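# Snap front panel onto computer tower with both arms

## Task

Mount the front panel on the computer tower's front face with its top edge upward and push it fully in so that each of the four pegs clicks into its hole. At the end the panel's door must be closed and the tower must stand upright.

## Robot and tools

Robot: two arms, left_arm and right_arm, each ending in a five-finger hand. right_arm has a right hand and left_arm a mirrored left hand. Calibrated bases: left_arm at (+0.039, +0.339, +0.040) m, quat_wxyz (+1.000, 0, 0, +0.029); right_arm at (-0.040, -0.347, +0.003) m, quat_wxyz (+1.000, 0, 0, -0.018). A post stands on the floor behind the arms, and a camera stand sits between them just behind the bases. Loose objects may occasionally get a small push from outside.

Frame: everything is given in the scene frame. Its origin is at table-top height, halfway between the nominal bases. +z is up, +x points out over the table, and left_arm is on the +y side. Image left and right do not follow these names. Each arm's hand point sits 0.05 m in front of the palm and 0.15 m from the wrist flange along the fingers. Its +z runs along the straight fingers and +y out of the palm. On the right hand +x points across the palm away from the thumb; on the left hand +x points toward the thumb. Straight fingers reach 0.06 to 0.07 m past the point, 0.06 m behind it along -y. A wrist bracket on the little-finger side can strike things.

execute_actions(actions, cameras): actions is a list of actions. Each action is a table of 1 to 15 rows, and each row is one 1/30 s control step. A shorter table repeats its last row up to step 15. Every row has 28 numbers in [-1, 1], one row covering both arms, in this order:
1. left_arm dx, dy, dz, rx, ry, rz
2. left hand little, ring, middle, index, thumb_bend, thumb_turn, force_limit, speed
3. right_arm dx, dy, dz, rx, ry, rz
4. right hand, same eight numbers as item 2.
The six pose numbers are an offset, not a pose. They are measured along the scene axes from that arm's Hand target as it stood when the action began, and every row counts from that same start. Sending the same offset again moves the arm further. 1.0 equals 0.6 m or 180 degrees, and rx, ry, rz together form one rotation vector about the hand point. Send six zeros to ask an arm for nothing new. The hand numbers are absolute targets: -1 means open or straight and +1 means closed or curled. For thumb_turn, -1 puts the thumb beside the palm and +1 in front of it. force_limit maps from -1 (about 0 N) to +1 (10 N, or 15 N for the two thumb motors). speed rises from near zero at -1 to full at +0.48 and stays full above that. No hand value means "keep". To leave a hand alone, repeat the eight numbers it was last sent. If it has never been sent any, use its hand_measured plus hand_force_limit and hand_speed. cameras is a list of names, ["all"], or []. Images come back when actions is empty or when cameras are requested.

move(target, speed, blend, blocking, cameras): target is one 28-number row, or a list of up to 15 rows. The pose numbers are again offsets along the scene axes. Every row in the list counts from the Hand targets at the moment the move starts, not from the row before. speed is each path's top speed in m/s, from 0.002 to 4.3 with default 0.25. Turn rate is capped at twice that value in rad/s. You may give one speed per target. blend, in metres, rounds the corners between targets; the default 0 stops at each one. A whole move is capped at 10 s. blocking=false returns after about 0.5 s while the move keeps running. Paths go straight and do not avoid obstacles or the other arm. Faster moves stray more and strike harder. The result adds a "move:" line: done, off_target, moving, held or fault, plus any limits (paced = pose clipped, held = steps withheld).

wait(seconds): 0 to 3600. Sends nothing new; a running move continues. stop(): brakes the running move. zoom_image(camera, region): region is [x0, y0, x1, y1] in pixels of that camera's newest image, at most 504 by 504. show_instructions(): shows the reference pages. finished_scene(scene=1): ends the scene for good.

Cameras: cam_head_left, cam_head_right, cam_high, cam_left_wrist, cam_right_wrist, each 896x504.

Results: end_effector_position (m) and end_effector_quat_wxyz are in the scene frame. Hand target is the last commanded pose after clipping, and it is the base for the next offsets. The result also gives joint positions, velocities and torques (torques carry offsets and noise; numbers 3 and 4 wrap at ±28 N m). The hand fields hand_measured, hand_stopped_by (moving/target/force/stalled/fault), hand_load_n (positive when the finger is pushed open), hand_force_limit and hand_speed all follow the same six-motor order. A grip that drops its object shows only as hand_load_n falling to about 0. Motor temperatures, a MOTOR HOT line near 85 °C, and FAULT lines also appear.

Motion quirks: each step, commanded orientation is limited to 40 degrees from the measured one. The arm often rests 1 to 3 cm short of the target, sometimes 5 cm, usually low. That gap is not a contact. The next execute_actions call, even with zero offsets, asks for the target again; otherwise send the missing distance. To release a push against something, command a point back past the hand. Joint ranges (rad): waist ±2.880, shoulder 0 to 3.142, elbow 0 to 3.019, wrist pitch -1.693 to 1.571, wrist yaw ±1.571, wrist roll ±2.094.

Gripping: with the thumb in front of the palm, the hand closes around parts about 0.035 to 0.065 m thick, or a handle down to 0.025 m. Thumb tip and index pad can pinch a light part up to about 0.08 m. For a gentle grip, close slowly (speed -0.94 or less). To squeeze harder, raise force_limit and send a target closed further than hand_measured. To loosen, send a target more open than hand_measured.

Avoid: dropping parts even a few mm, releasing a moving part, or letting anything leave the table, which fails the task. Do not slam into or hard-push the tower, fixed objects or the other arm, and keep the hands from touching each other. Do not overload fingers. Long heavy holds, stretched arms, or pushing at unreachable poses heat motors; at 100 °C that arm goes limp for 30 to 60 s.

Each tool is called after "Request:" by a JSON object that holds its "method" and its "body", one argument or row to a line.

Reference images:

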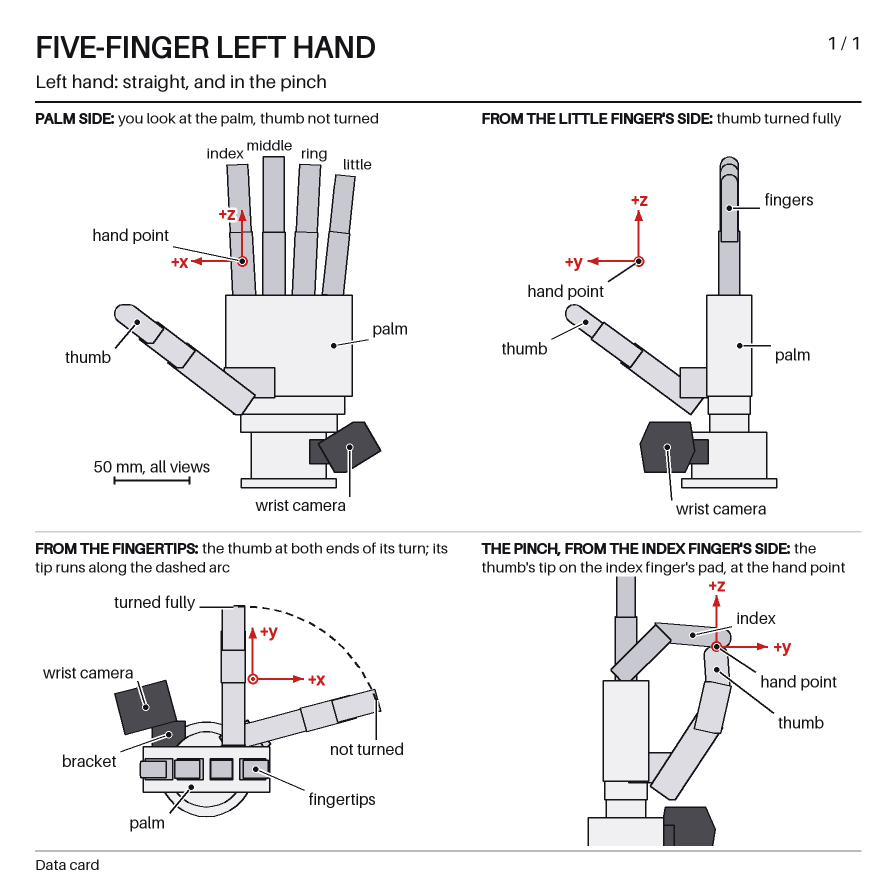

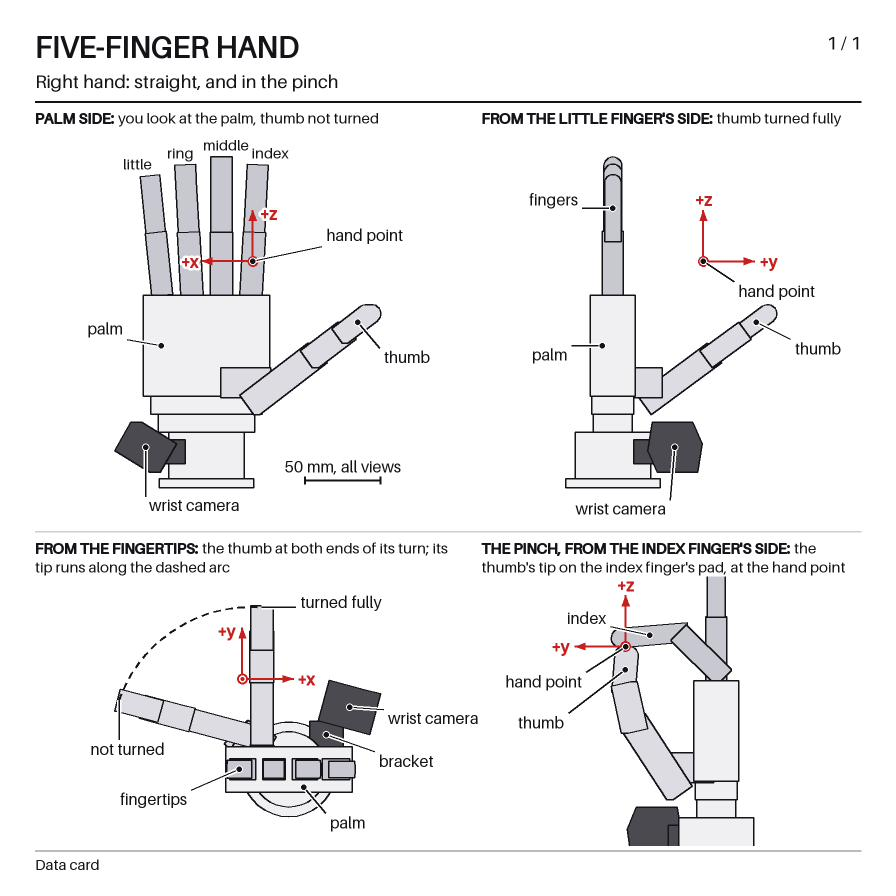

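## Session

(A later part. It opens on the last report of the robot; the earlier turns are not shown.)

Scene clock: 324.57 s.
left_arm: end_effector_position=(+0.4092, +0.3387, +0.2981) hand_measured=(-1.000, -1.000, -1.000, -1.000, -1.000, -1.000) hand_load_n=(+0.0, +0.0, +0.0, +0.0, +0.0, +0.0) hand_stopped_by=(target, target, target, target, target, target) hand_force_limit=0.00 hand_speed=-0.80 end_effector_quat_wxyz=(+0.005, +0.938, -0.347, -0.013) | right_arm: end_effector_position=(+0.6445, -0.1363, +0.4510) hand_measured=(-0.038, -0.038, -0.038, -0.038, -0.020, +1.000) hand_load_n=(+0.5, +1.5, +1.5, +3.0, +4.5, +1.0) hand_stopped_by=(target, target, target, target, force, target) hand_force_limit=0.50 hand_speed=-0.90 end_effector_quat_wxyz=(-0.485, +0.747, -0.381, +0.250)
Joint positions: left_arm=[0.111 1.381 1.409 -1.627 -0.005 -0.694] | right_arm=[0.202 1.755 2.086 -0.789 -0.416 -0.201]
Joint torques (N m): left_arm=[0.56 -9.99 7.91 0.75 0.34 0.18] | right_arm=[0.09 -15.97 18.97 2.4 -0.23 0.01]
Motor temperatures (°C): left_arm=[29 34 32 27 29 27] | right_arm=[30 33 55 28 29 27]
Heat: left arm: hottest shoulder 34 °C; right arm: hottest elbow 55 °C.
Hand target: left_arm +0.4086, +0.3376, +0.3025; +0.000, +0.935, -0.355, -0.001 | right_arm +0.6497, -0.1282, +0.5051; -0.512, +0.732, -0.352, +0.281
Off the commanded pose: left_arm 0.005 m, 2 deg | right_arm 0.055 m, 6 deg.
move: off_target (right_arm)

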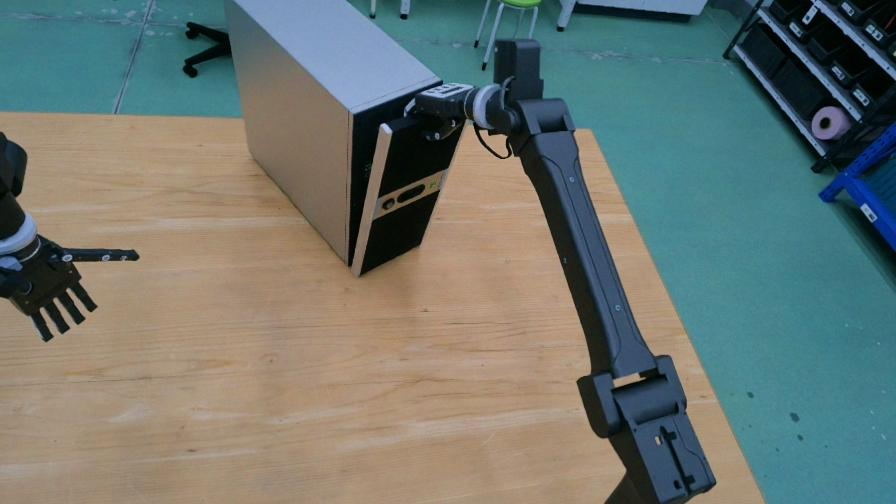

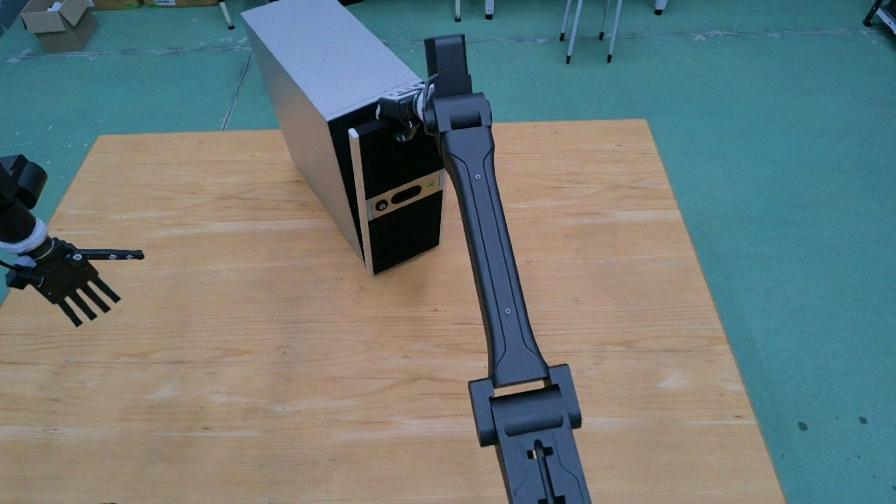

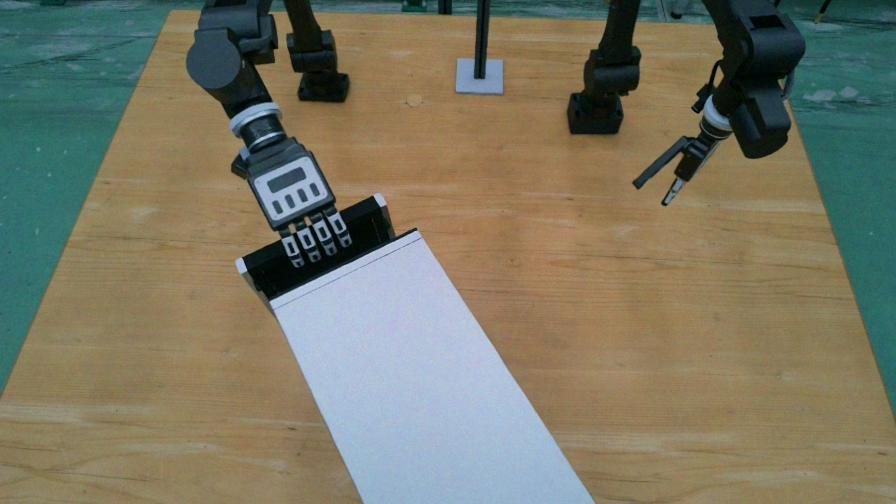

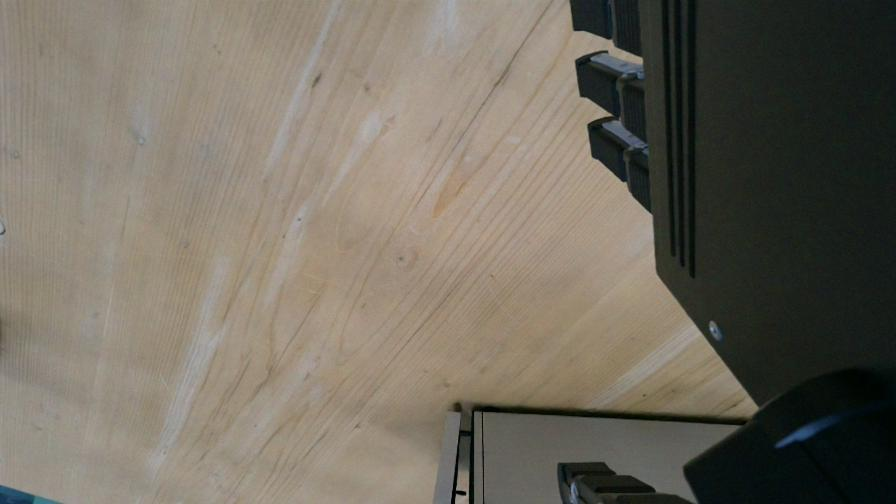

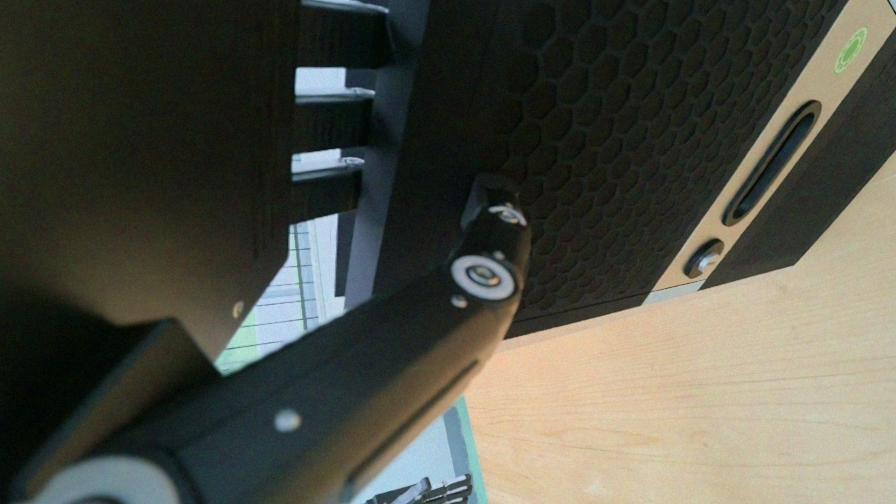

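Request:
{"method": "move", "body": {
  "target": [
    [0,0,0,0,0,0,-1,-1,-1,-1,-1,-1,0,-0.8,-0.043,0.0072,-0.008,0,0,0,-0.037,-0.037,-0.037,-0.037,0.45,1,0.5,-0.9],
    [0,0,0,0,0,0,-1,-1,-1,-1,-1,-1,0,-0.8,-0.043,0.0072,-0.008,-0.0205,-0.0123,0,-0.037,-0.037,-0.037,-0.037,0.6,1,0.5,-0.9]
  ],
  "speed": 0.05,
  "blend": 0.02,
  "cameras": ["all"]
}}

Request:
{"method": "zoom_image", "body": {
  "camera": "cam_high",
  "region": [200, 120, 440, 320]
}}

Request:
{"method": "zoom_image", "body": {
  "camera": "cam_left_wrist",
  "region": [280, 360, 560, 504]
}}

Request:
{"method": "zoom_image", "body": {
  "camera": "cam_head_left",
  "region": [330, 60, 500, 310]
}}

Scene clock: 340.53 s.
left_arm: end_effector_position=(+0.4092, +0.3387, +0.2981) hand_measured=(-1.000, -1.000, -1.000, -1.000, -1.000, -1.000) hand_load_n=(+0.0, +0.0, +0.0, +0.0, +0.0, +0.0) hand_stopped_by=(target, target, target, target, target, target) hand_force_limit=0.00 hand_speed=-0.80 end_effector_quat_wxyz=(+0.005, +0.938, -0.347, -0.013) | right_arm: end_effector_position=(+0.6288, -0.1275, +0.4734) hand_measured=(-0.038, -0.038, -0.038, -0.038, +0.044, +1.000) hand_load_n=(+0.5, +1.5, +2.0, +3.5, +11.0, +1.5) hand_stopped_by=(target, target, target, target, force, target) hand_force_limit=0.50 hand_speed=-0.90 end_effector_quat_wxyz=(-0.479, +0.752, -0.355, +0.282)
Joint positions: left_arm=[0.111 1.381 1.409 -1.627 -0.005 -0.694] | right_arm=[0.235 1.708 2.075 -0.789 -0.367 -0.251]
Joint torques (N m): left_arm=[0.56 -9.99 7.92 0.75 0.34 0.18] | right_arm=[0.21 -17.32 11.17 3.77 0 -0.14]
Heat: left arm: hottest shoulder 34 °C; right arm: hottest elbow 54 °C.
Hand target: left_arm +0.4086, +0.3376, +0.3025; +0.000, +0.935, -0.355, -0.001 | right_arm +0.6239, -0.1240, +0.5003; -0.494, +0.742, -0.333, +0.306
Off the commanded pose: left_arm 0.005 m, 2 deg | right_arm 0.028 m, 4 deg.
move: off_target (right_arm); blend cut to 0.0133 m at target 1; target 2's new numbers were sent with right_arm's hand 0.028 m and 4 deg from that target

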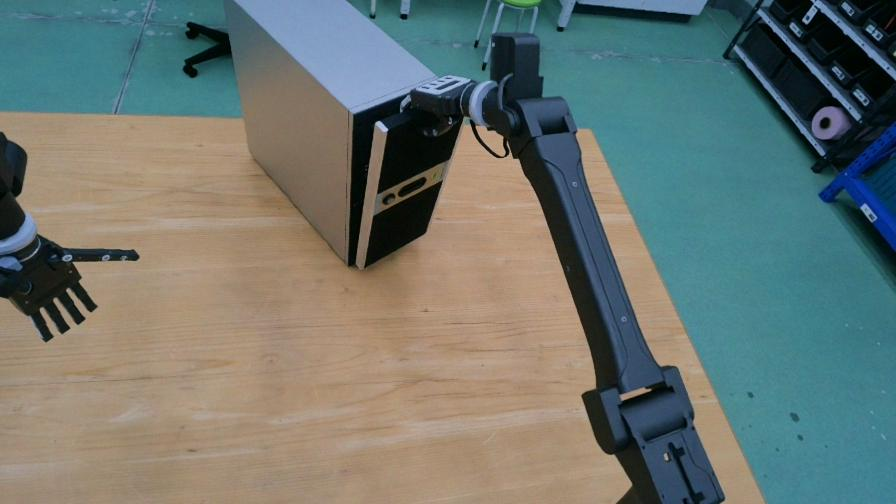

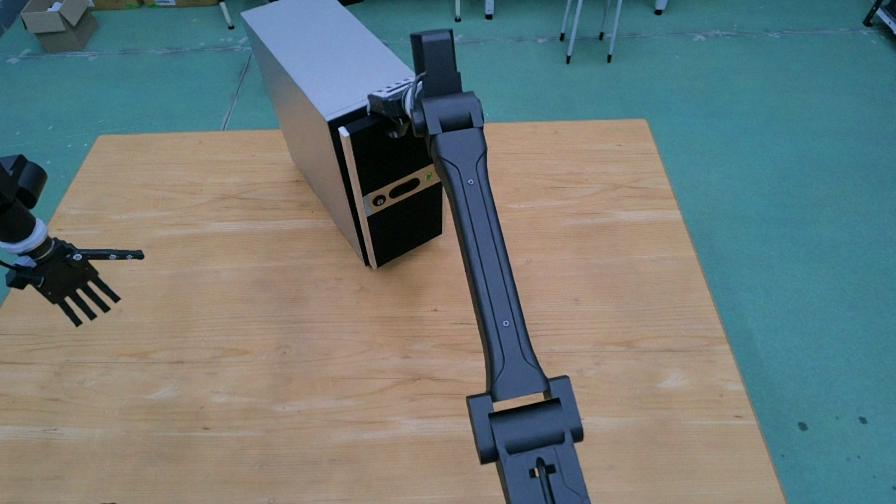

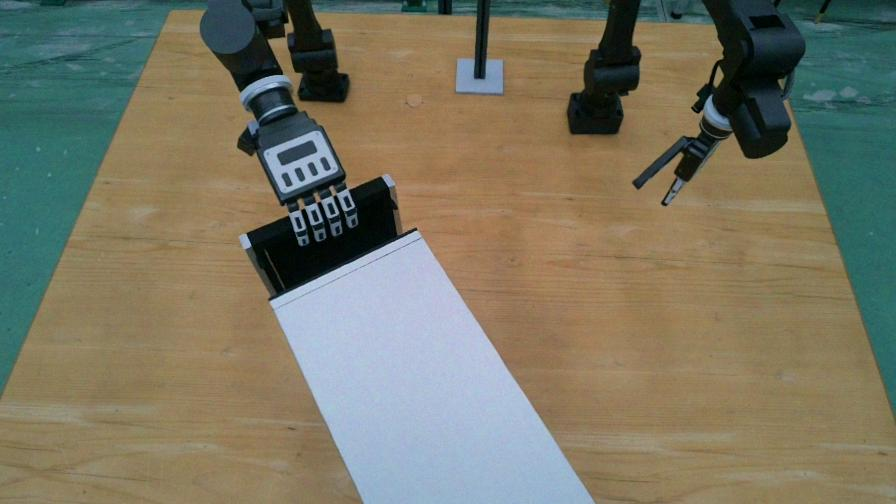

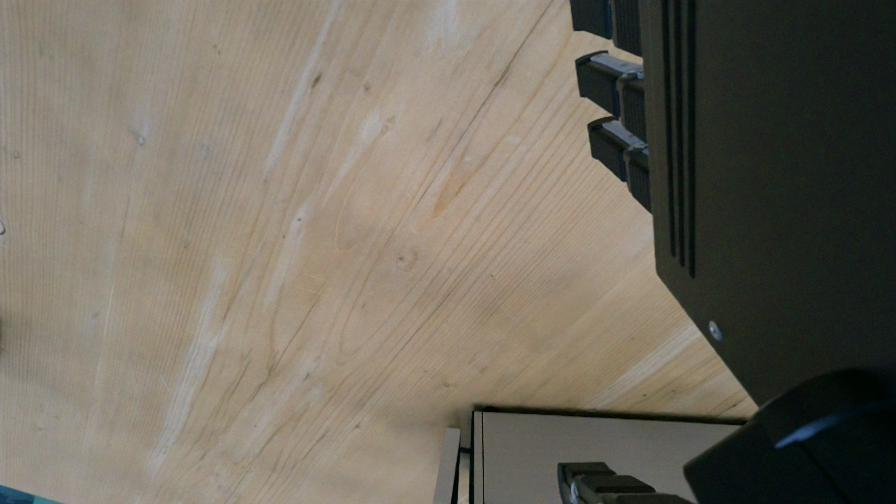

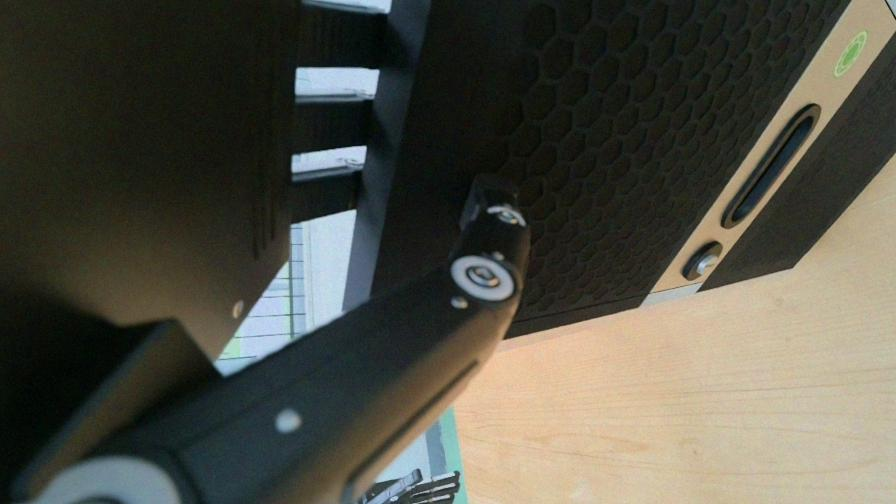

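Scaled by 2.100.

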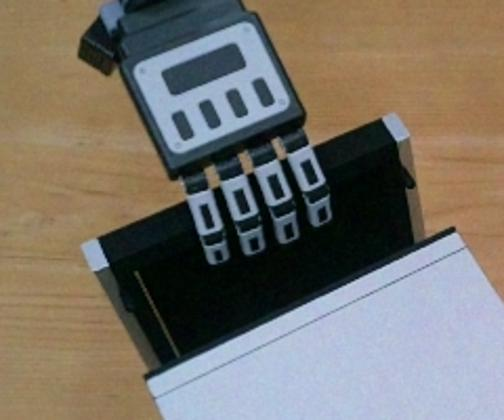

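Scaled by 1.800.

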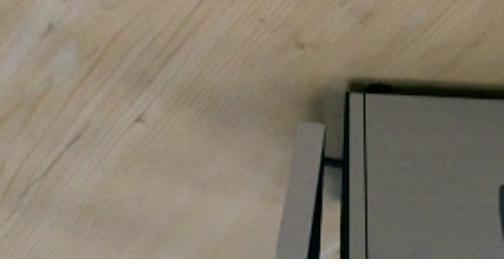

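Scaled by 2.016.

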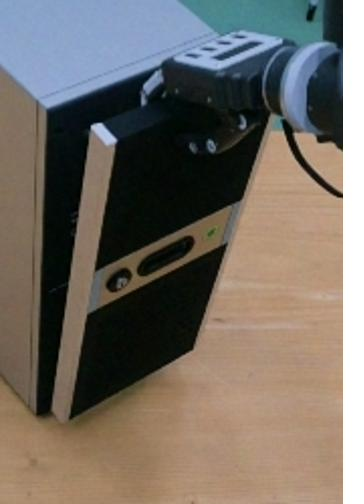

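Request:
{"method": "execute_actions", "body": {
  "actions": []
}}

Scene clock: 344.03 s.
left_arm: end_effector_position=(+0.4092, +0.3387, +0.2981) hand_measured=(-1.000, -1.000, -1.000, -1.000, -1.000, -1.000) hand_load_n=(+0.0, +0.0, +0.0, +0.0, +0.0, +0.0) hand_stopped_by=(target, target, target, target, target, target) hand_force_limit=0.00 hand_speed=-0.80 end_effector_quat_wxyz=(+0.005, +0.938, -0.347, -0.013) | right_arm: end_effector_position=(+0.6288, -0.1275, +0.4734) hand_measured=(-0.038, -0.038, -0.038, -0.038, +0.044, +1.000) hand_load_n=(+0.5, +1.5, +2.0, +3.5, +11.0, +1.5) hand_stopped_by=(target, target, target, target, force, target) hand_force_limit=0.50 hand_speed=-0.90 end_effector_quat_wxyz=(-0.479, +0.752, -0.355, +0.282)
Joint positions: left_arm=[0.111 1.381 1.409 -1.627 -0.005 -0.694] | right_arm=[0.235 1.708 2.075 -0.789 -0.367 -0.251]
Joint velocities: within noise
Joint torques (N m): left_arm=[0.62 -9.99 7.94 0.76 0.34 0.19] | right_arm=[0.38 -17.38 11.02 3.75 0.03 -0.07]
Motor temperatures (°C): left_arm=[29 34 32 27 29 27] | right_arm=[30 34 53 28 29 27]
Heat: left arm: hottest shoulder 34 °C; right arm: hottest elbow 53 °C.
Hand target: left_arm +0.4086, +0.3376, +0.3025; +0.000, +0.935, -0.355, -0.001 | right_arm +0.6239, -0.1240, +0.5003; -0.494, +0.742, -0.333, +0.306
Off the commanded pose: left_arm 0.005 m, 2 deg | right_arm 0.028 m, 4 deg.

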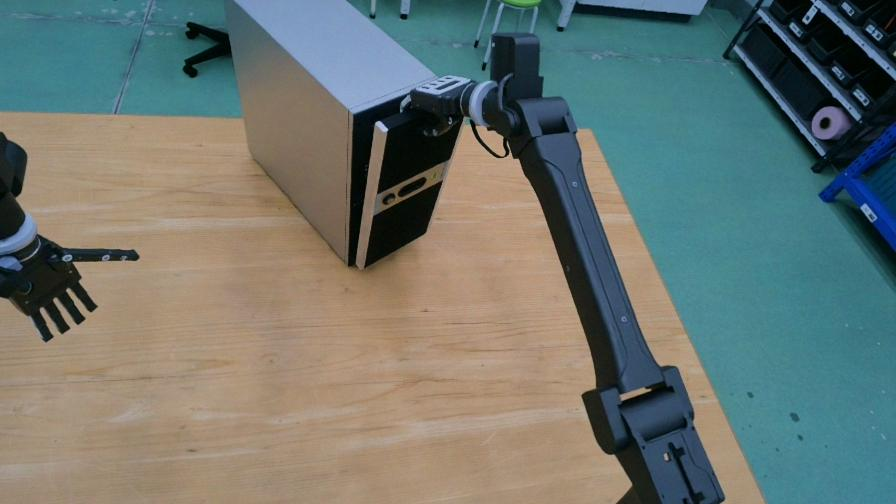

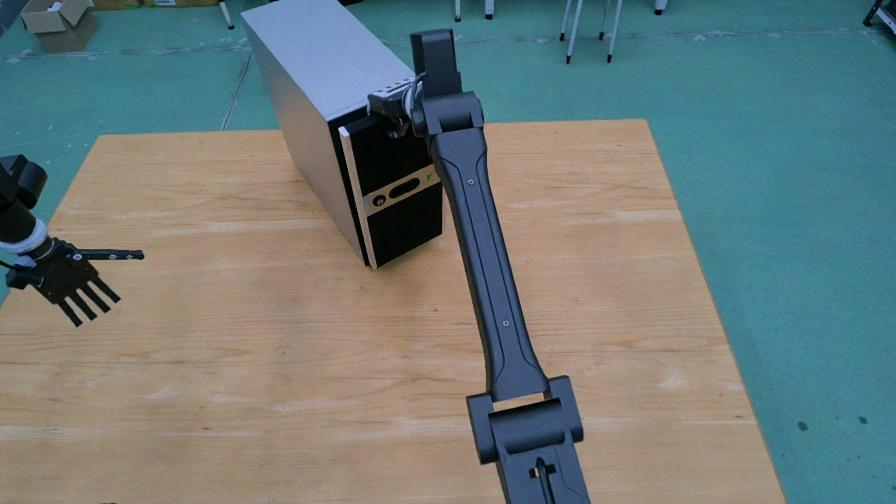

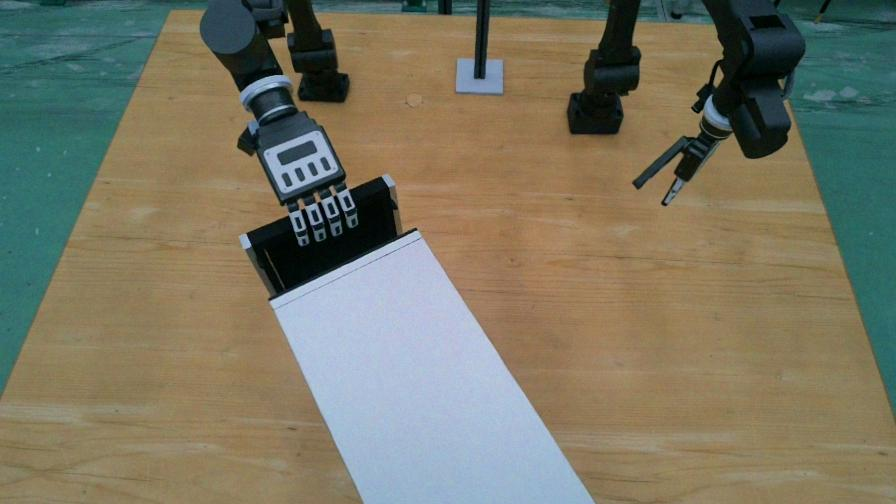

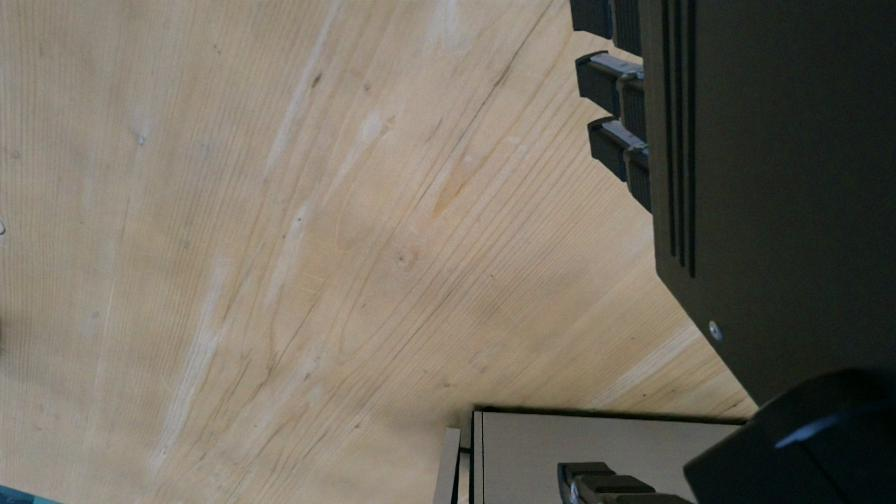

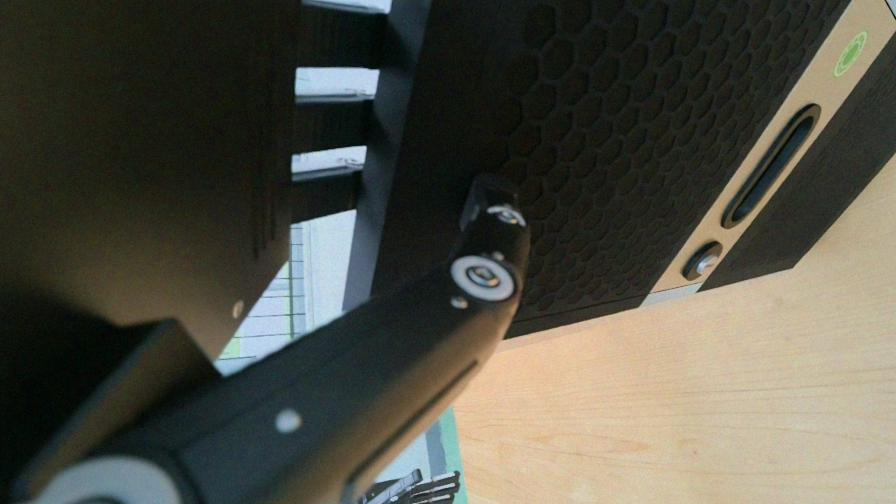

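Request:
{"method": "zoom_image", "body": {
  "camera": "cam_high",
  "region": [220, 150, 440, 320]
}}

Request:
{"method": "zoom_image", "body": {
  "camera": "cam_head_left",
  "region": [330, 60, 500, 300]
}}

Request:
{"method": "zoom_image", "body": {
  "camera": "cam_left_wrist",
  "region": [380, 360, 560, 504]
}}

Scaled by 2.291.

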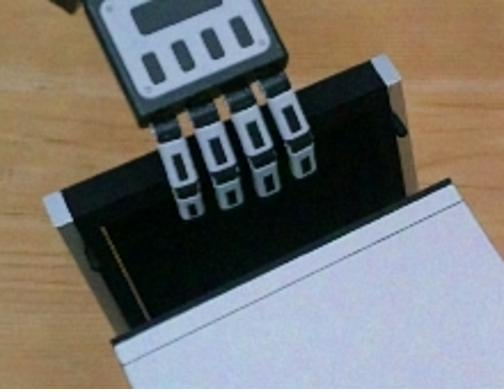

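Scaled by 2.100.

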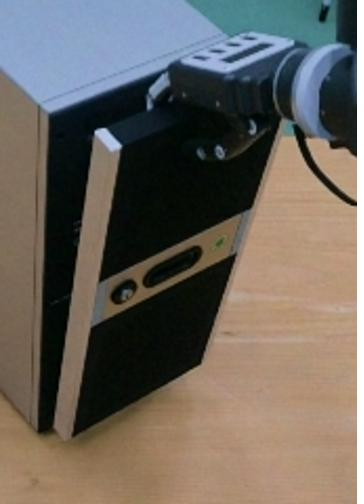

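Scaled by 2.800.

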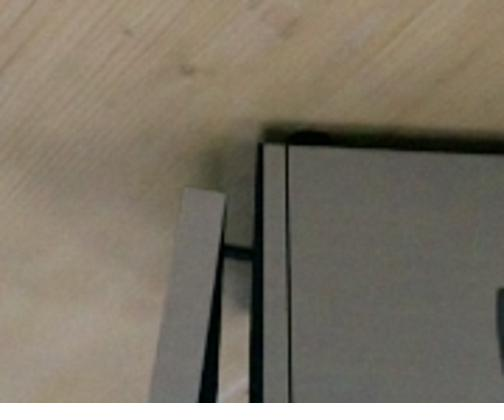

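Request:
{"method": "move", "body": {
  "target": [0,0,0,0,0,0,-1,-1,-1,-1,-1,-1,0,-0.8, 0,0,-0.02,-0.01406,0.02394,0,-0.037,-0.037,-0.037,-0.037,0.6,1,0.5,-0.9],
  "speed": 0.05,
  "cameras": ["cam_head_left","cam_high","cam_left_wrist","cam_right_wrist"]
}}

Scene clock: 354.03 s.
left_arm: end_effector_position=(+0.4092, +0.3387, +0.2981) hand_measured=(-1.000, -1.000, -1.000, -1.000, -1.000, -1.000) hand_load_n=(+0.0, +0.0, +0.0, +0.0, +0.0, +0.0) hand_stopped_by=(target, target, target, target, target, target) hand_force_limit=0.00 hand_speed=-0.80 end_effector_quat_wxyz=(+0.005, +0.938, -0.347, -0.013) | right_arm: end_effector_position=(+0.6210, -0.1298, +0.4417) hand_measured=(-0.038, -0.038, -0.038, -0.038, +0.044, +1.000) hand_load_n=(+0.0, +1.0, +1.0, +1.5, +8.0, +2.0) hand_stopped_by=(target, target, target, target, force, target) hand_force_limit=0.50 hand_speed=-0.90 end_effector_quat_wxyz=(-0.443, +0.776, -0.368, +0.256)
Joint positions: left_arm=[0.111 1.381 1.409 -1.627 -0.005 -0.694] | right_arm=[0.241 1.728 2.075 -0.878 -0.349 -0.28]
Joint torques (N m): left_arm=[0.56 -9.88 7.91 0.75 0.33 0.18] | right_arm=[-0.56 -15.74 17.59 2.35 -0.03 -0.11]
Heat: left arm: hottest shoulder 34 °C; right arm: hottest elbow 51 °C.
Hand target: left_arm +0.4086, +0.3376, +0.3025; +0.000, +0.935, -0.355, -0.001 | right_arm +0.6239, -0.1239, +0.4882; -0.465, +0.764, -0.345, +0.285
Off the commanded pose: left_arm 0.005 m, 2 deg | right_arm 0.047 m, 5 deg.
move: off_target (right_arm)

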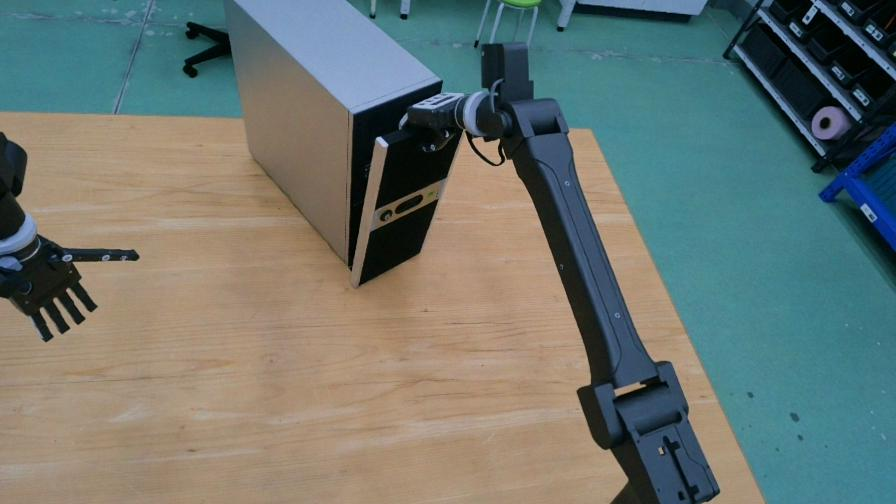

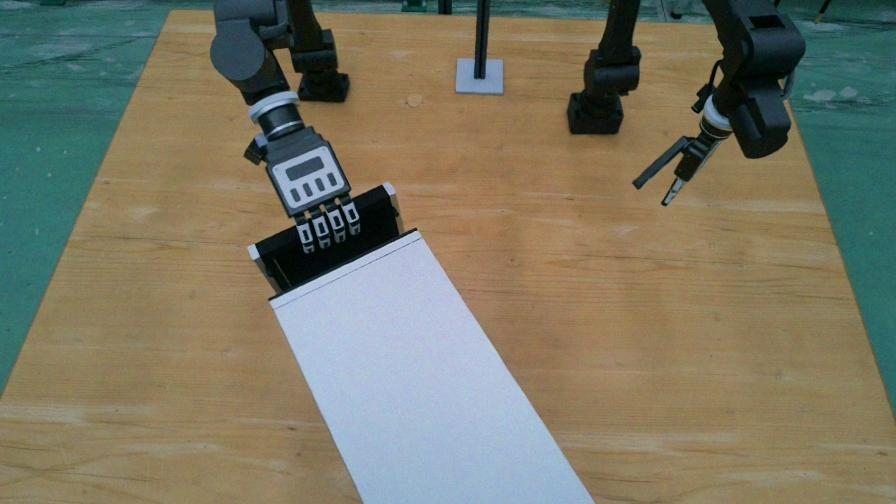

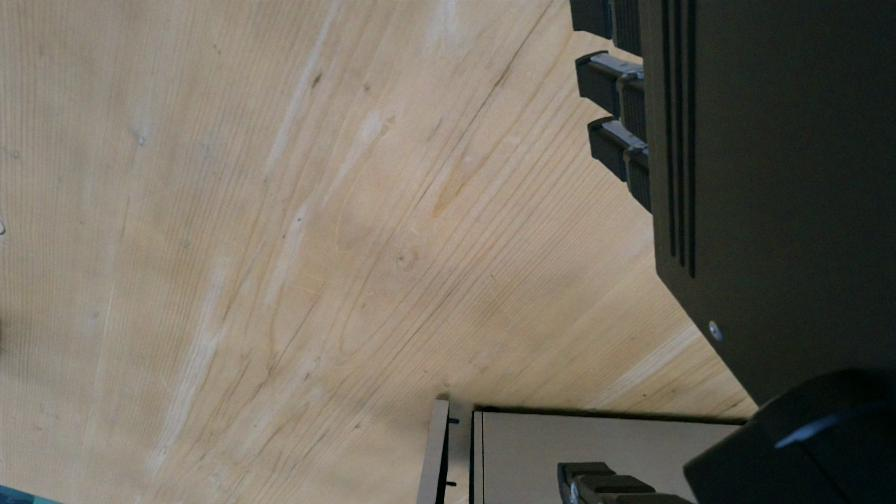

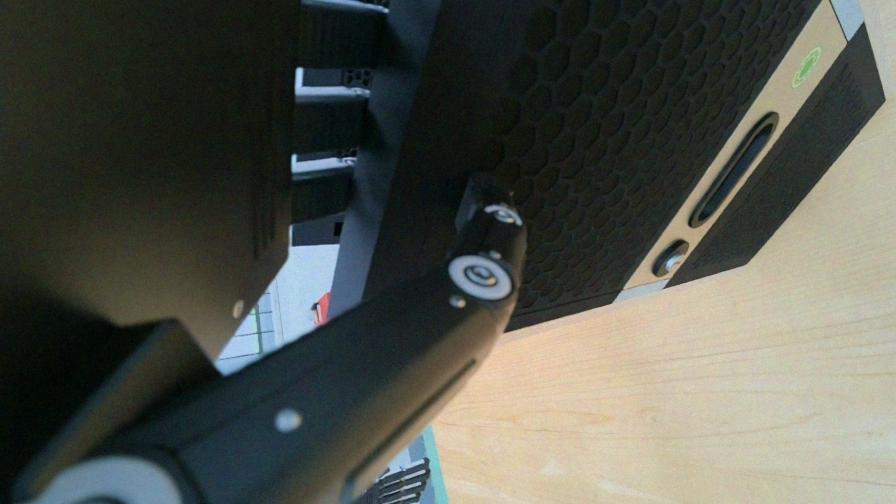

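Request:
{"method": "zoom_image", "body": {
  "camera": "cam_left_wrist",
  "region": [400, 384, 520, 504]
}}

Request:
{"method": "zoom_image", "body": {
  "camera": "cam_high",
  "region": [230, 160, 430, 310]
}}

Request:
{"method": "zoom_image", "body": {
  "camera": "cam_head_left",
  "region": [330, 60, 500, 300]
}}

Scaled by 4.200.

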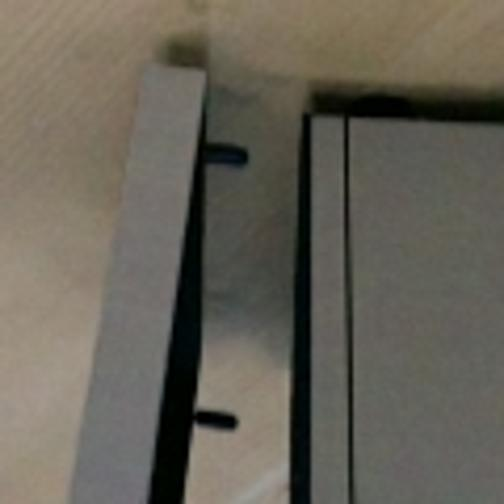

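Scaled by 2.520.

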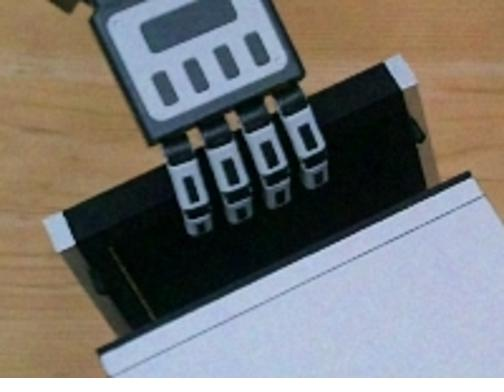

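Scaled by 2.100.

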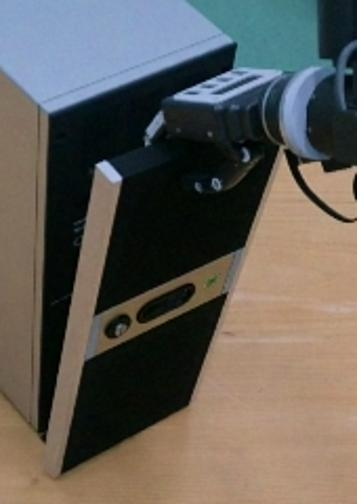

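Request:
{"method": "zoom_image", "body": {
  "camera": "cam_head_left",
  "region": [340, 70, 470, 190]
}}

Request:
{"method": "zoom_image", "body": {
  "camera": "cam_head_left",
  "region": [335, 170, 465, 300]
}}

Request:
{"method": "zoom_image", "body": {
  "camera": "cam_head_right",
  "region": [320, 80, 470, 290]
}}

Scaled by 3.877.

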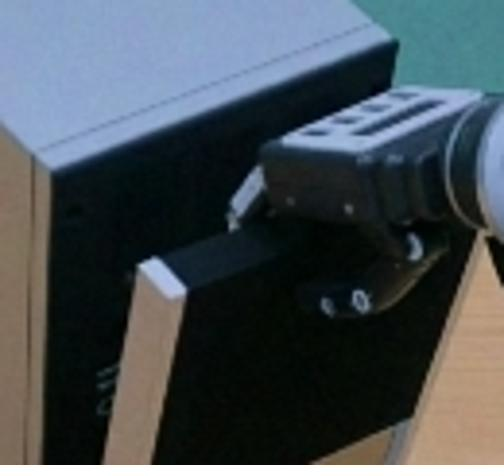

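Scaled by 3.877.

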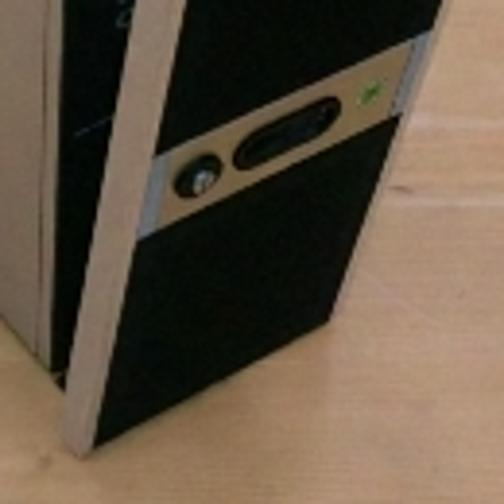

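This scene's latest camera images include none from cam_head_right. They are from: cam_head_left, cam_high, cam_left_wrist, cam_right_wrist. cam_head_right's image comes with the result of a call that names it in "cameras".

Request:
{"method": "move", "body": {
  "target": [0,0,0,0,0,0,-1,-1,-1,-1,-1,-1,0,-0.8, 0,0,0,-0.02519,0.00453,0.01333,-0.037,-0.037,-0.037,-0.037,0.6,1,0.5,-0.9],
  "speed": 0.05,
  "cameras": ["cam_head_left","cam_high","cam_left_wrist","cam_right_wrist","cam_head_right"]
}}

Scene clock: 376.63 s.
left_arm: end_effector_position=(+0.4092, +0.3387, +0.2981) hand_measured=(-1.000, -1.000, -1.000, -1.000, -1.000, -1.000) hand_load_n=(+0.0, +0.0, +0.0, +0.0, +0.0, +0.0) hand_stopped_by=(target, target, target, target, target, target) hand_force_limit=0.00 hand_speed=-0.80 end_effector_quat_wxyz=(+0.005, +0.938, -0.347, -0.013) | right_arm: end_effector_position=(+0.6193, -0.1302, +0.4428) hand_measured=(-0.038, -0.038, -0.038, -0.038, +0.044, +1.000) hand_load_n=(+0.5, +1.0, +0.0, +1.0, +6.5, +2.0) hand_stopped_by=(target, target, target, target, force, target) hand_force_limit=0.50 hand_speed=-0.90 end_effector_quat_wxyz=(-0.417, +0.803, -0.344, +0.253)
Joint positions: left_arm=[0.111 1.381 1.409 -1.627 -0.005 -0.694] | right_arm=[0.25 1.774 2.177 -0.994 -0.344 -0.363]
Joint torques (N m): left_arm=[0.67 -9.99 7.94 0.77 0.34 0.19] | right_arm=[-0.09 -15.44 18.33 2.11 -0.04 -0.07]
Heat: left arm: hottest shoulder 34 °C; right arm: hottest elbow 53 °C.
Hand target: left_arm +0.4086, +0.3376, +0.3025; +0.000, +0.935, -0.355, -0.001 | right_arm +0.6240, -0.1239, +0.4883; -0.438, +0.791, -0.320, +0.283
Off the commanded pose: left_arm 0.005 m, 2 deg | right_arm 0.046 m, 5 deg.
move: off_target (right_arm)

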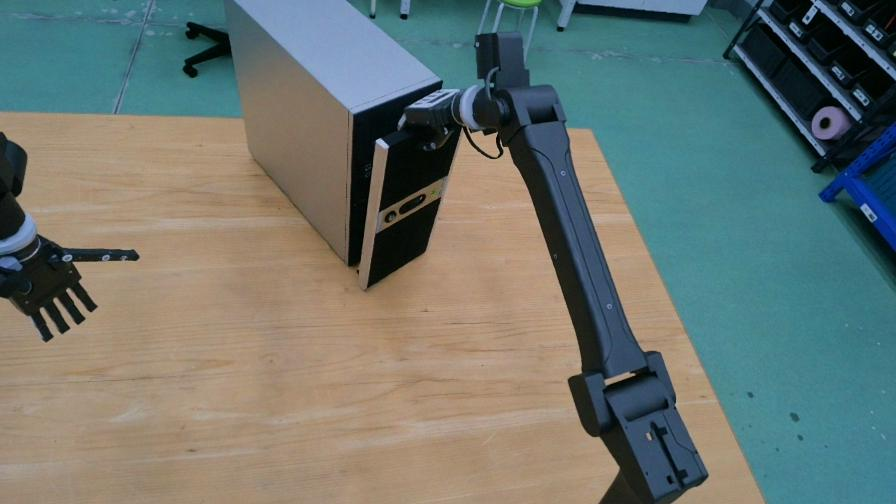

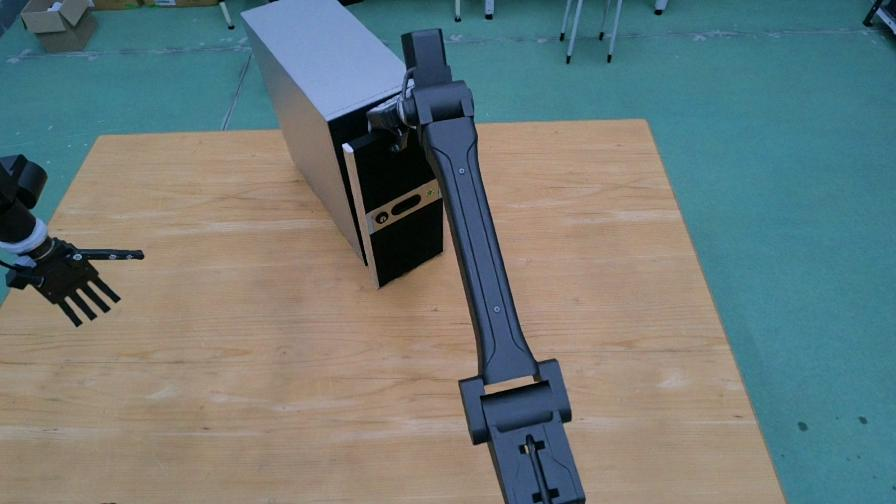

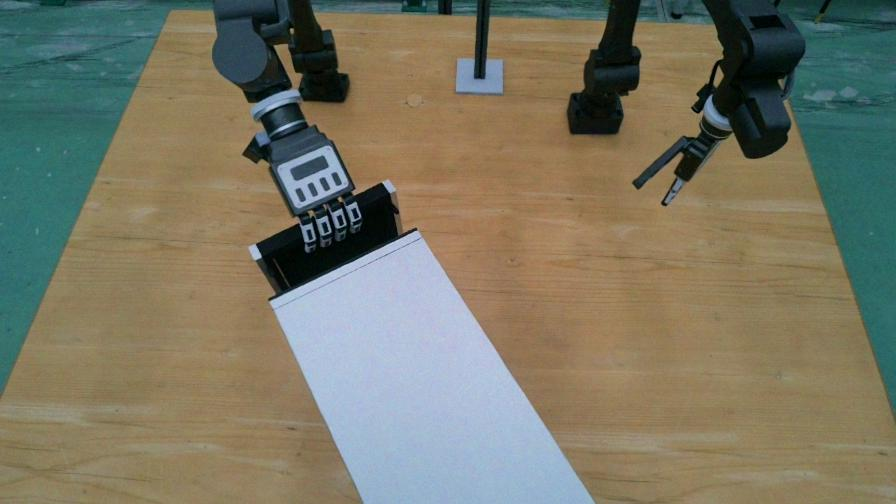

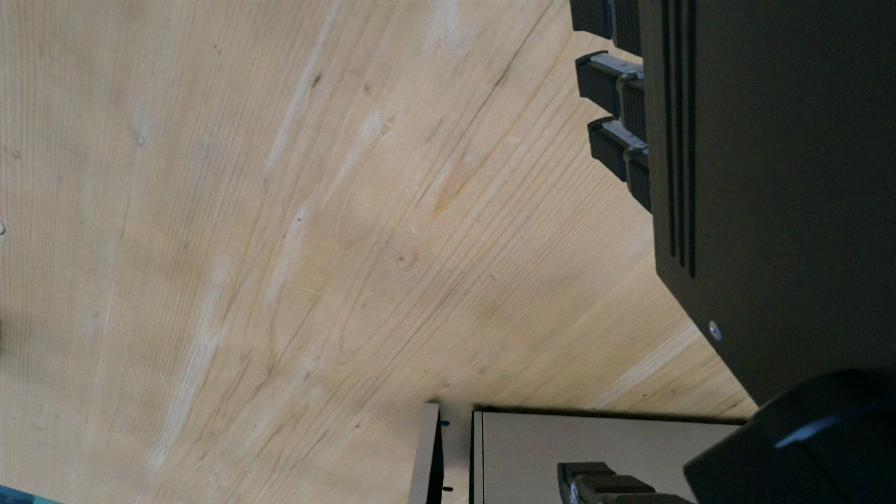

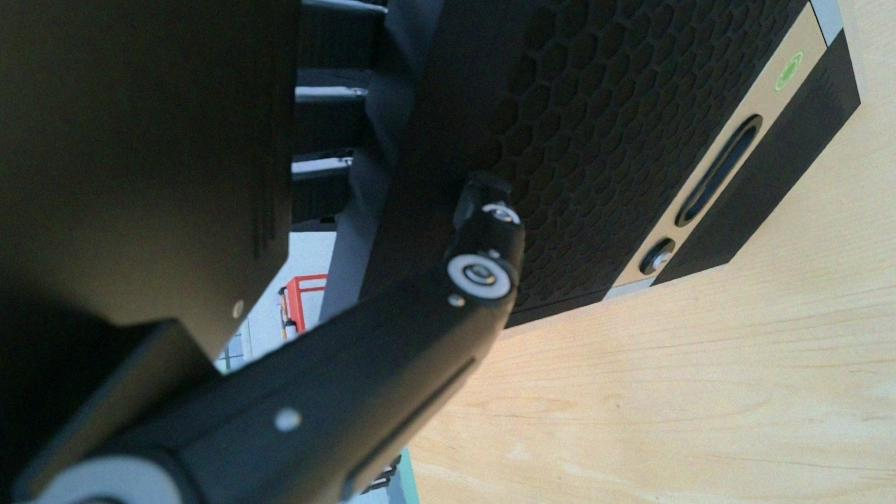

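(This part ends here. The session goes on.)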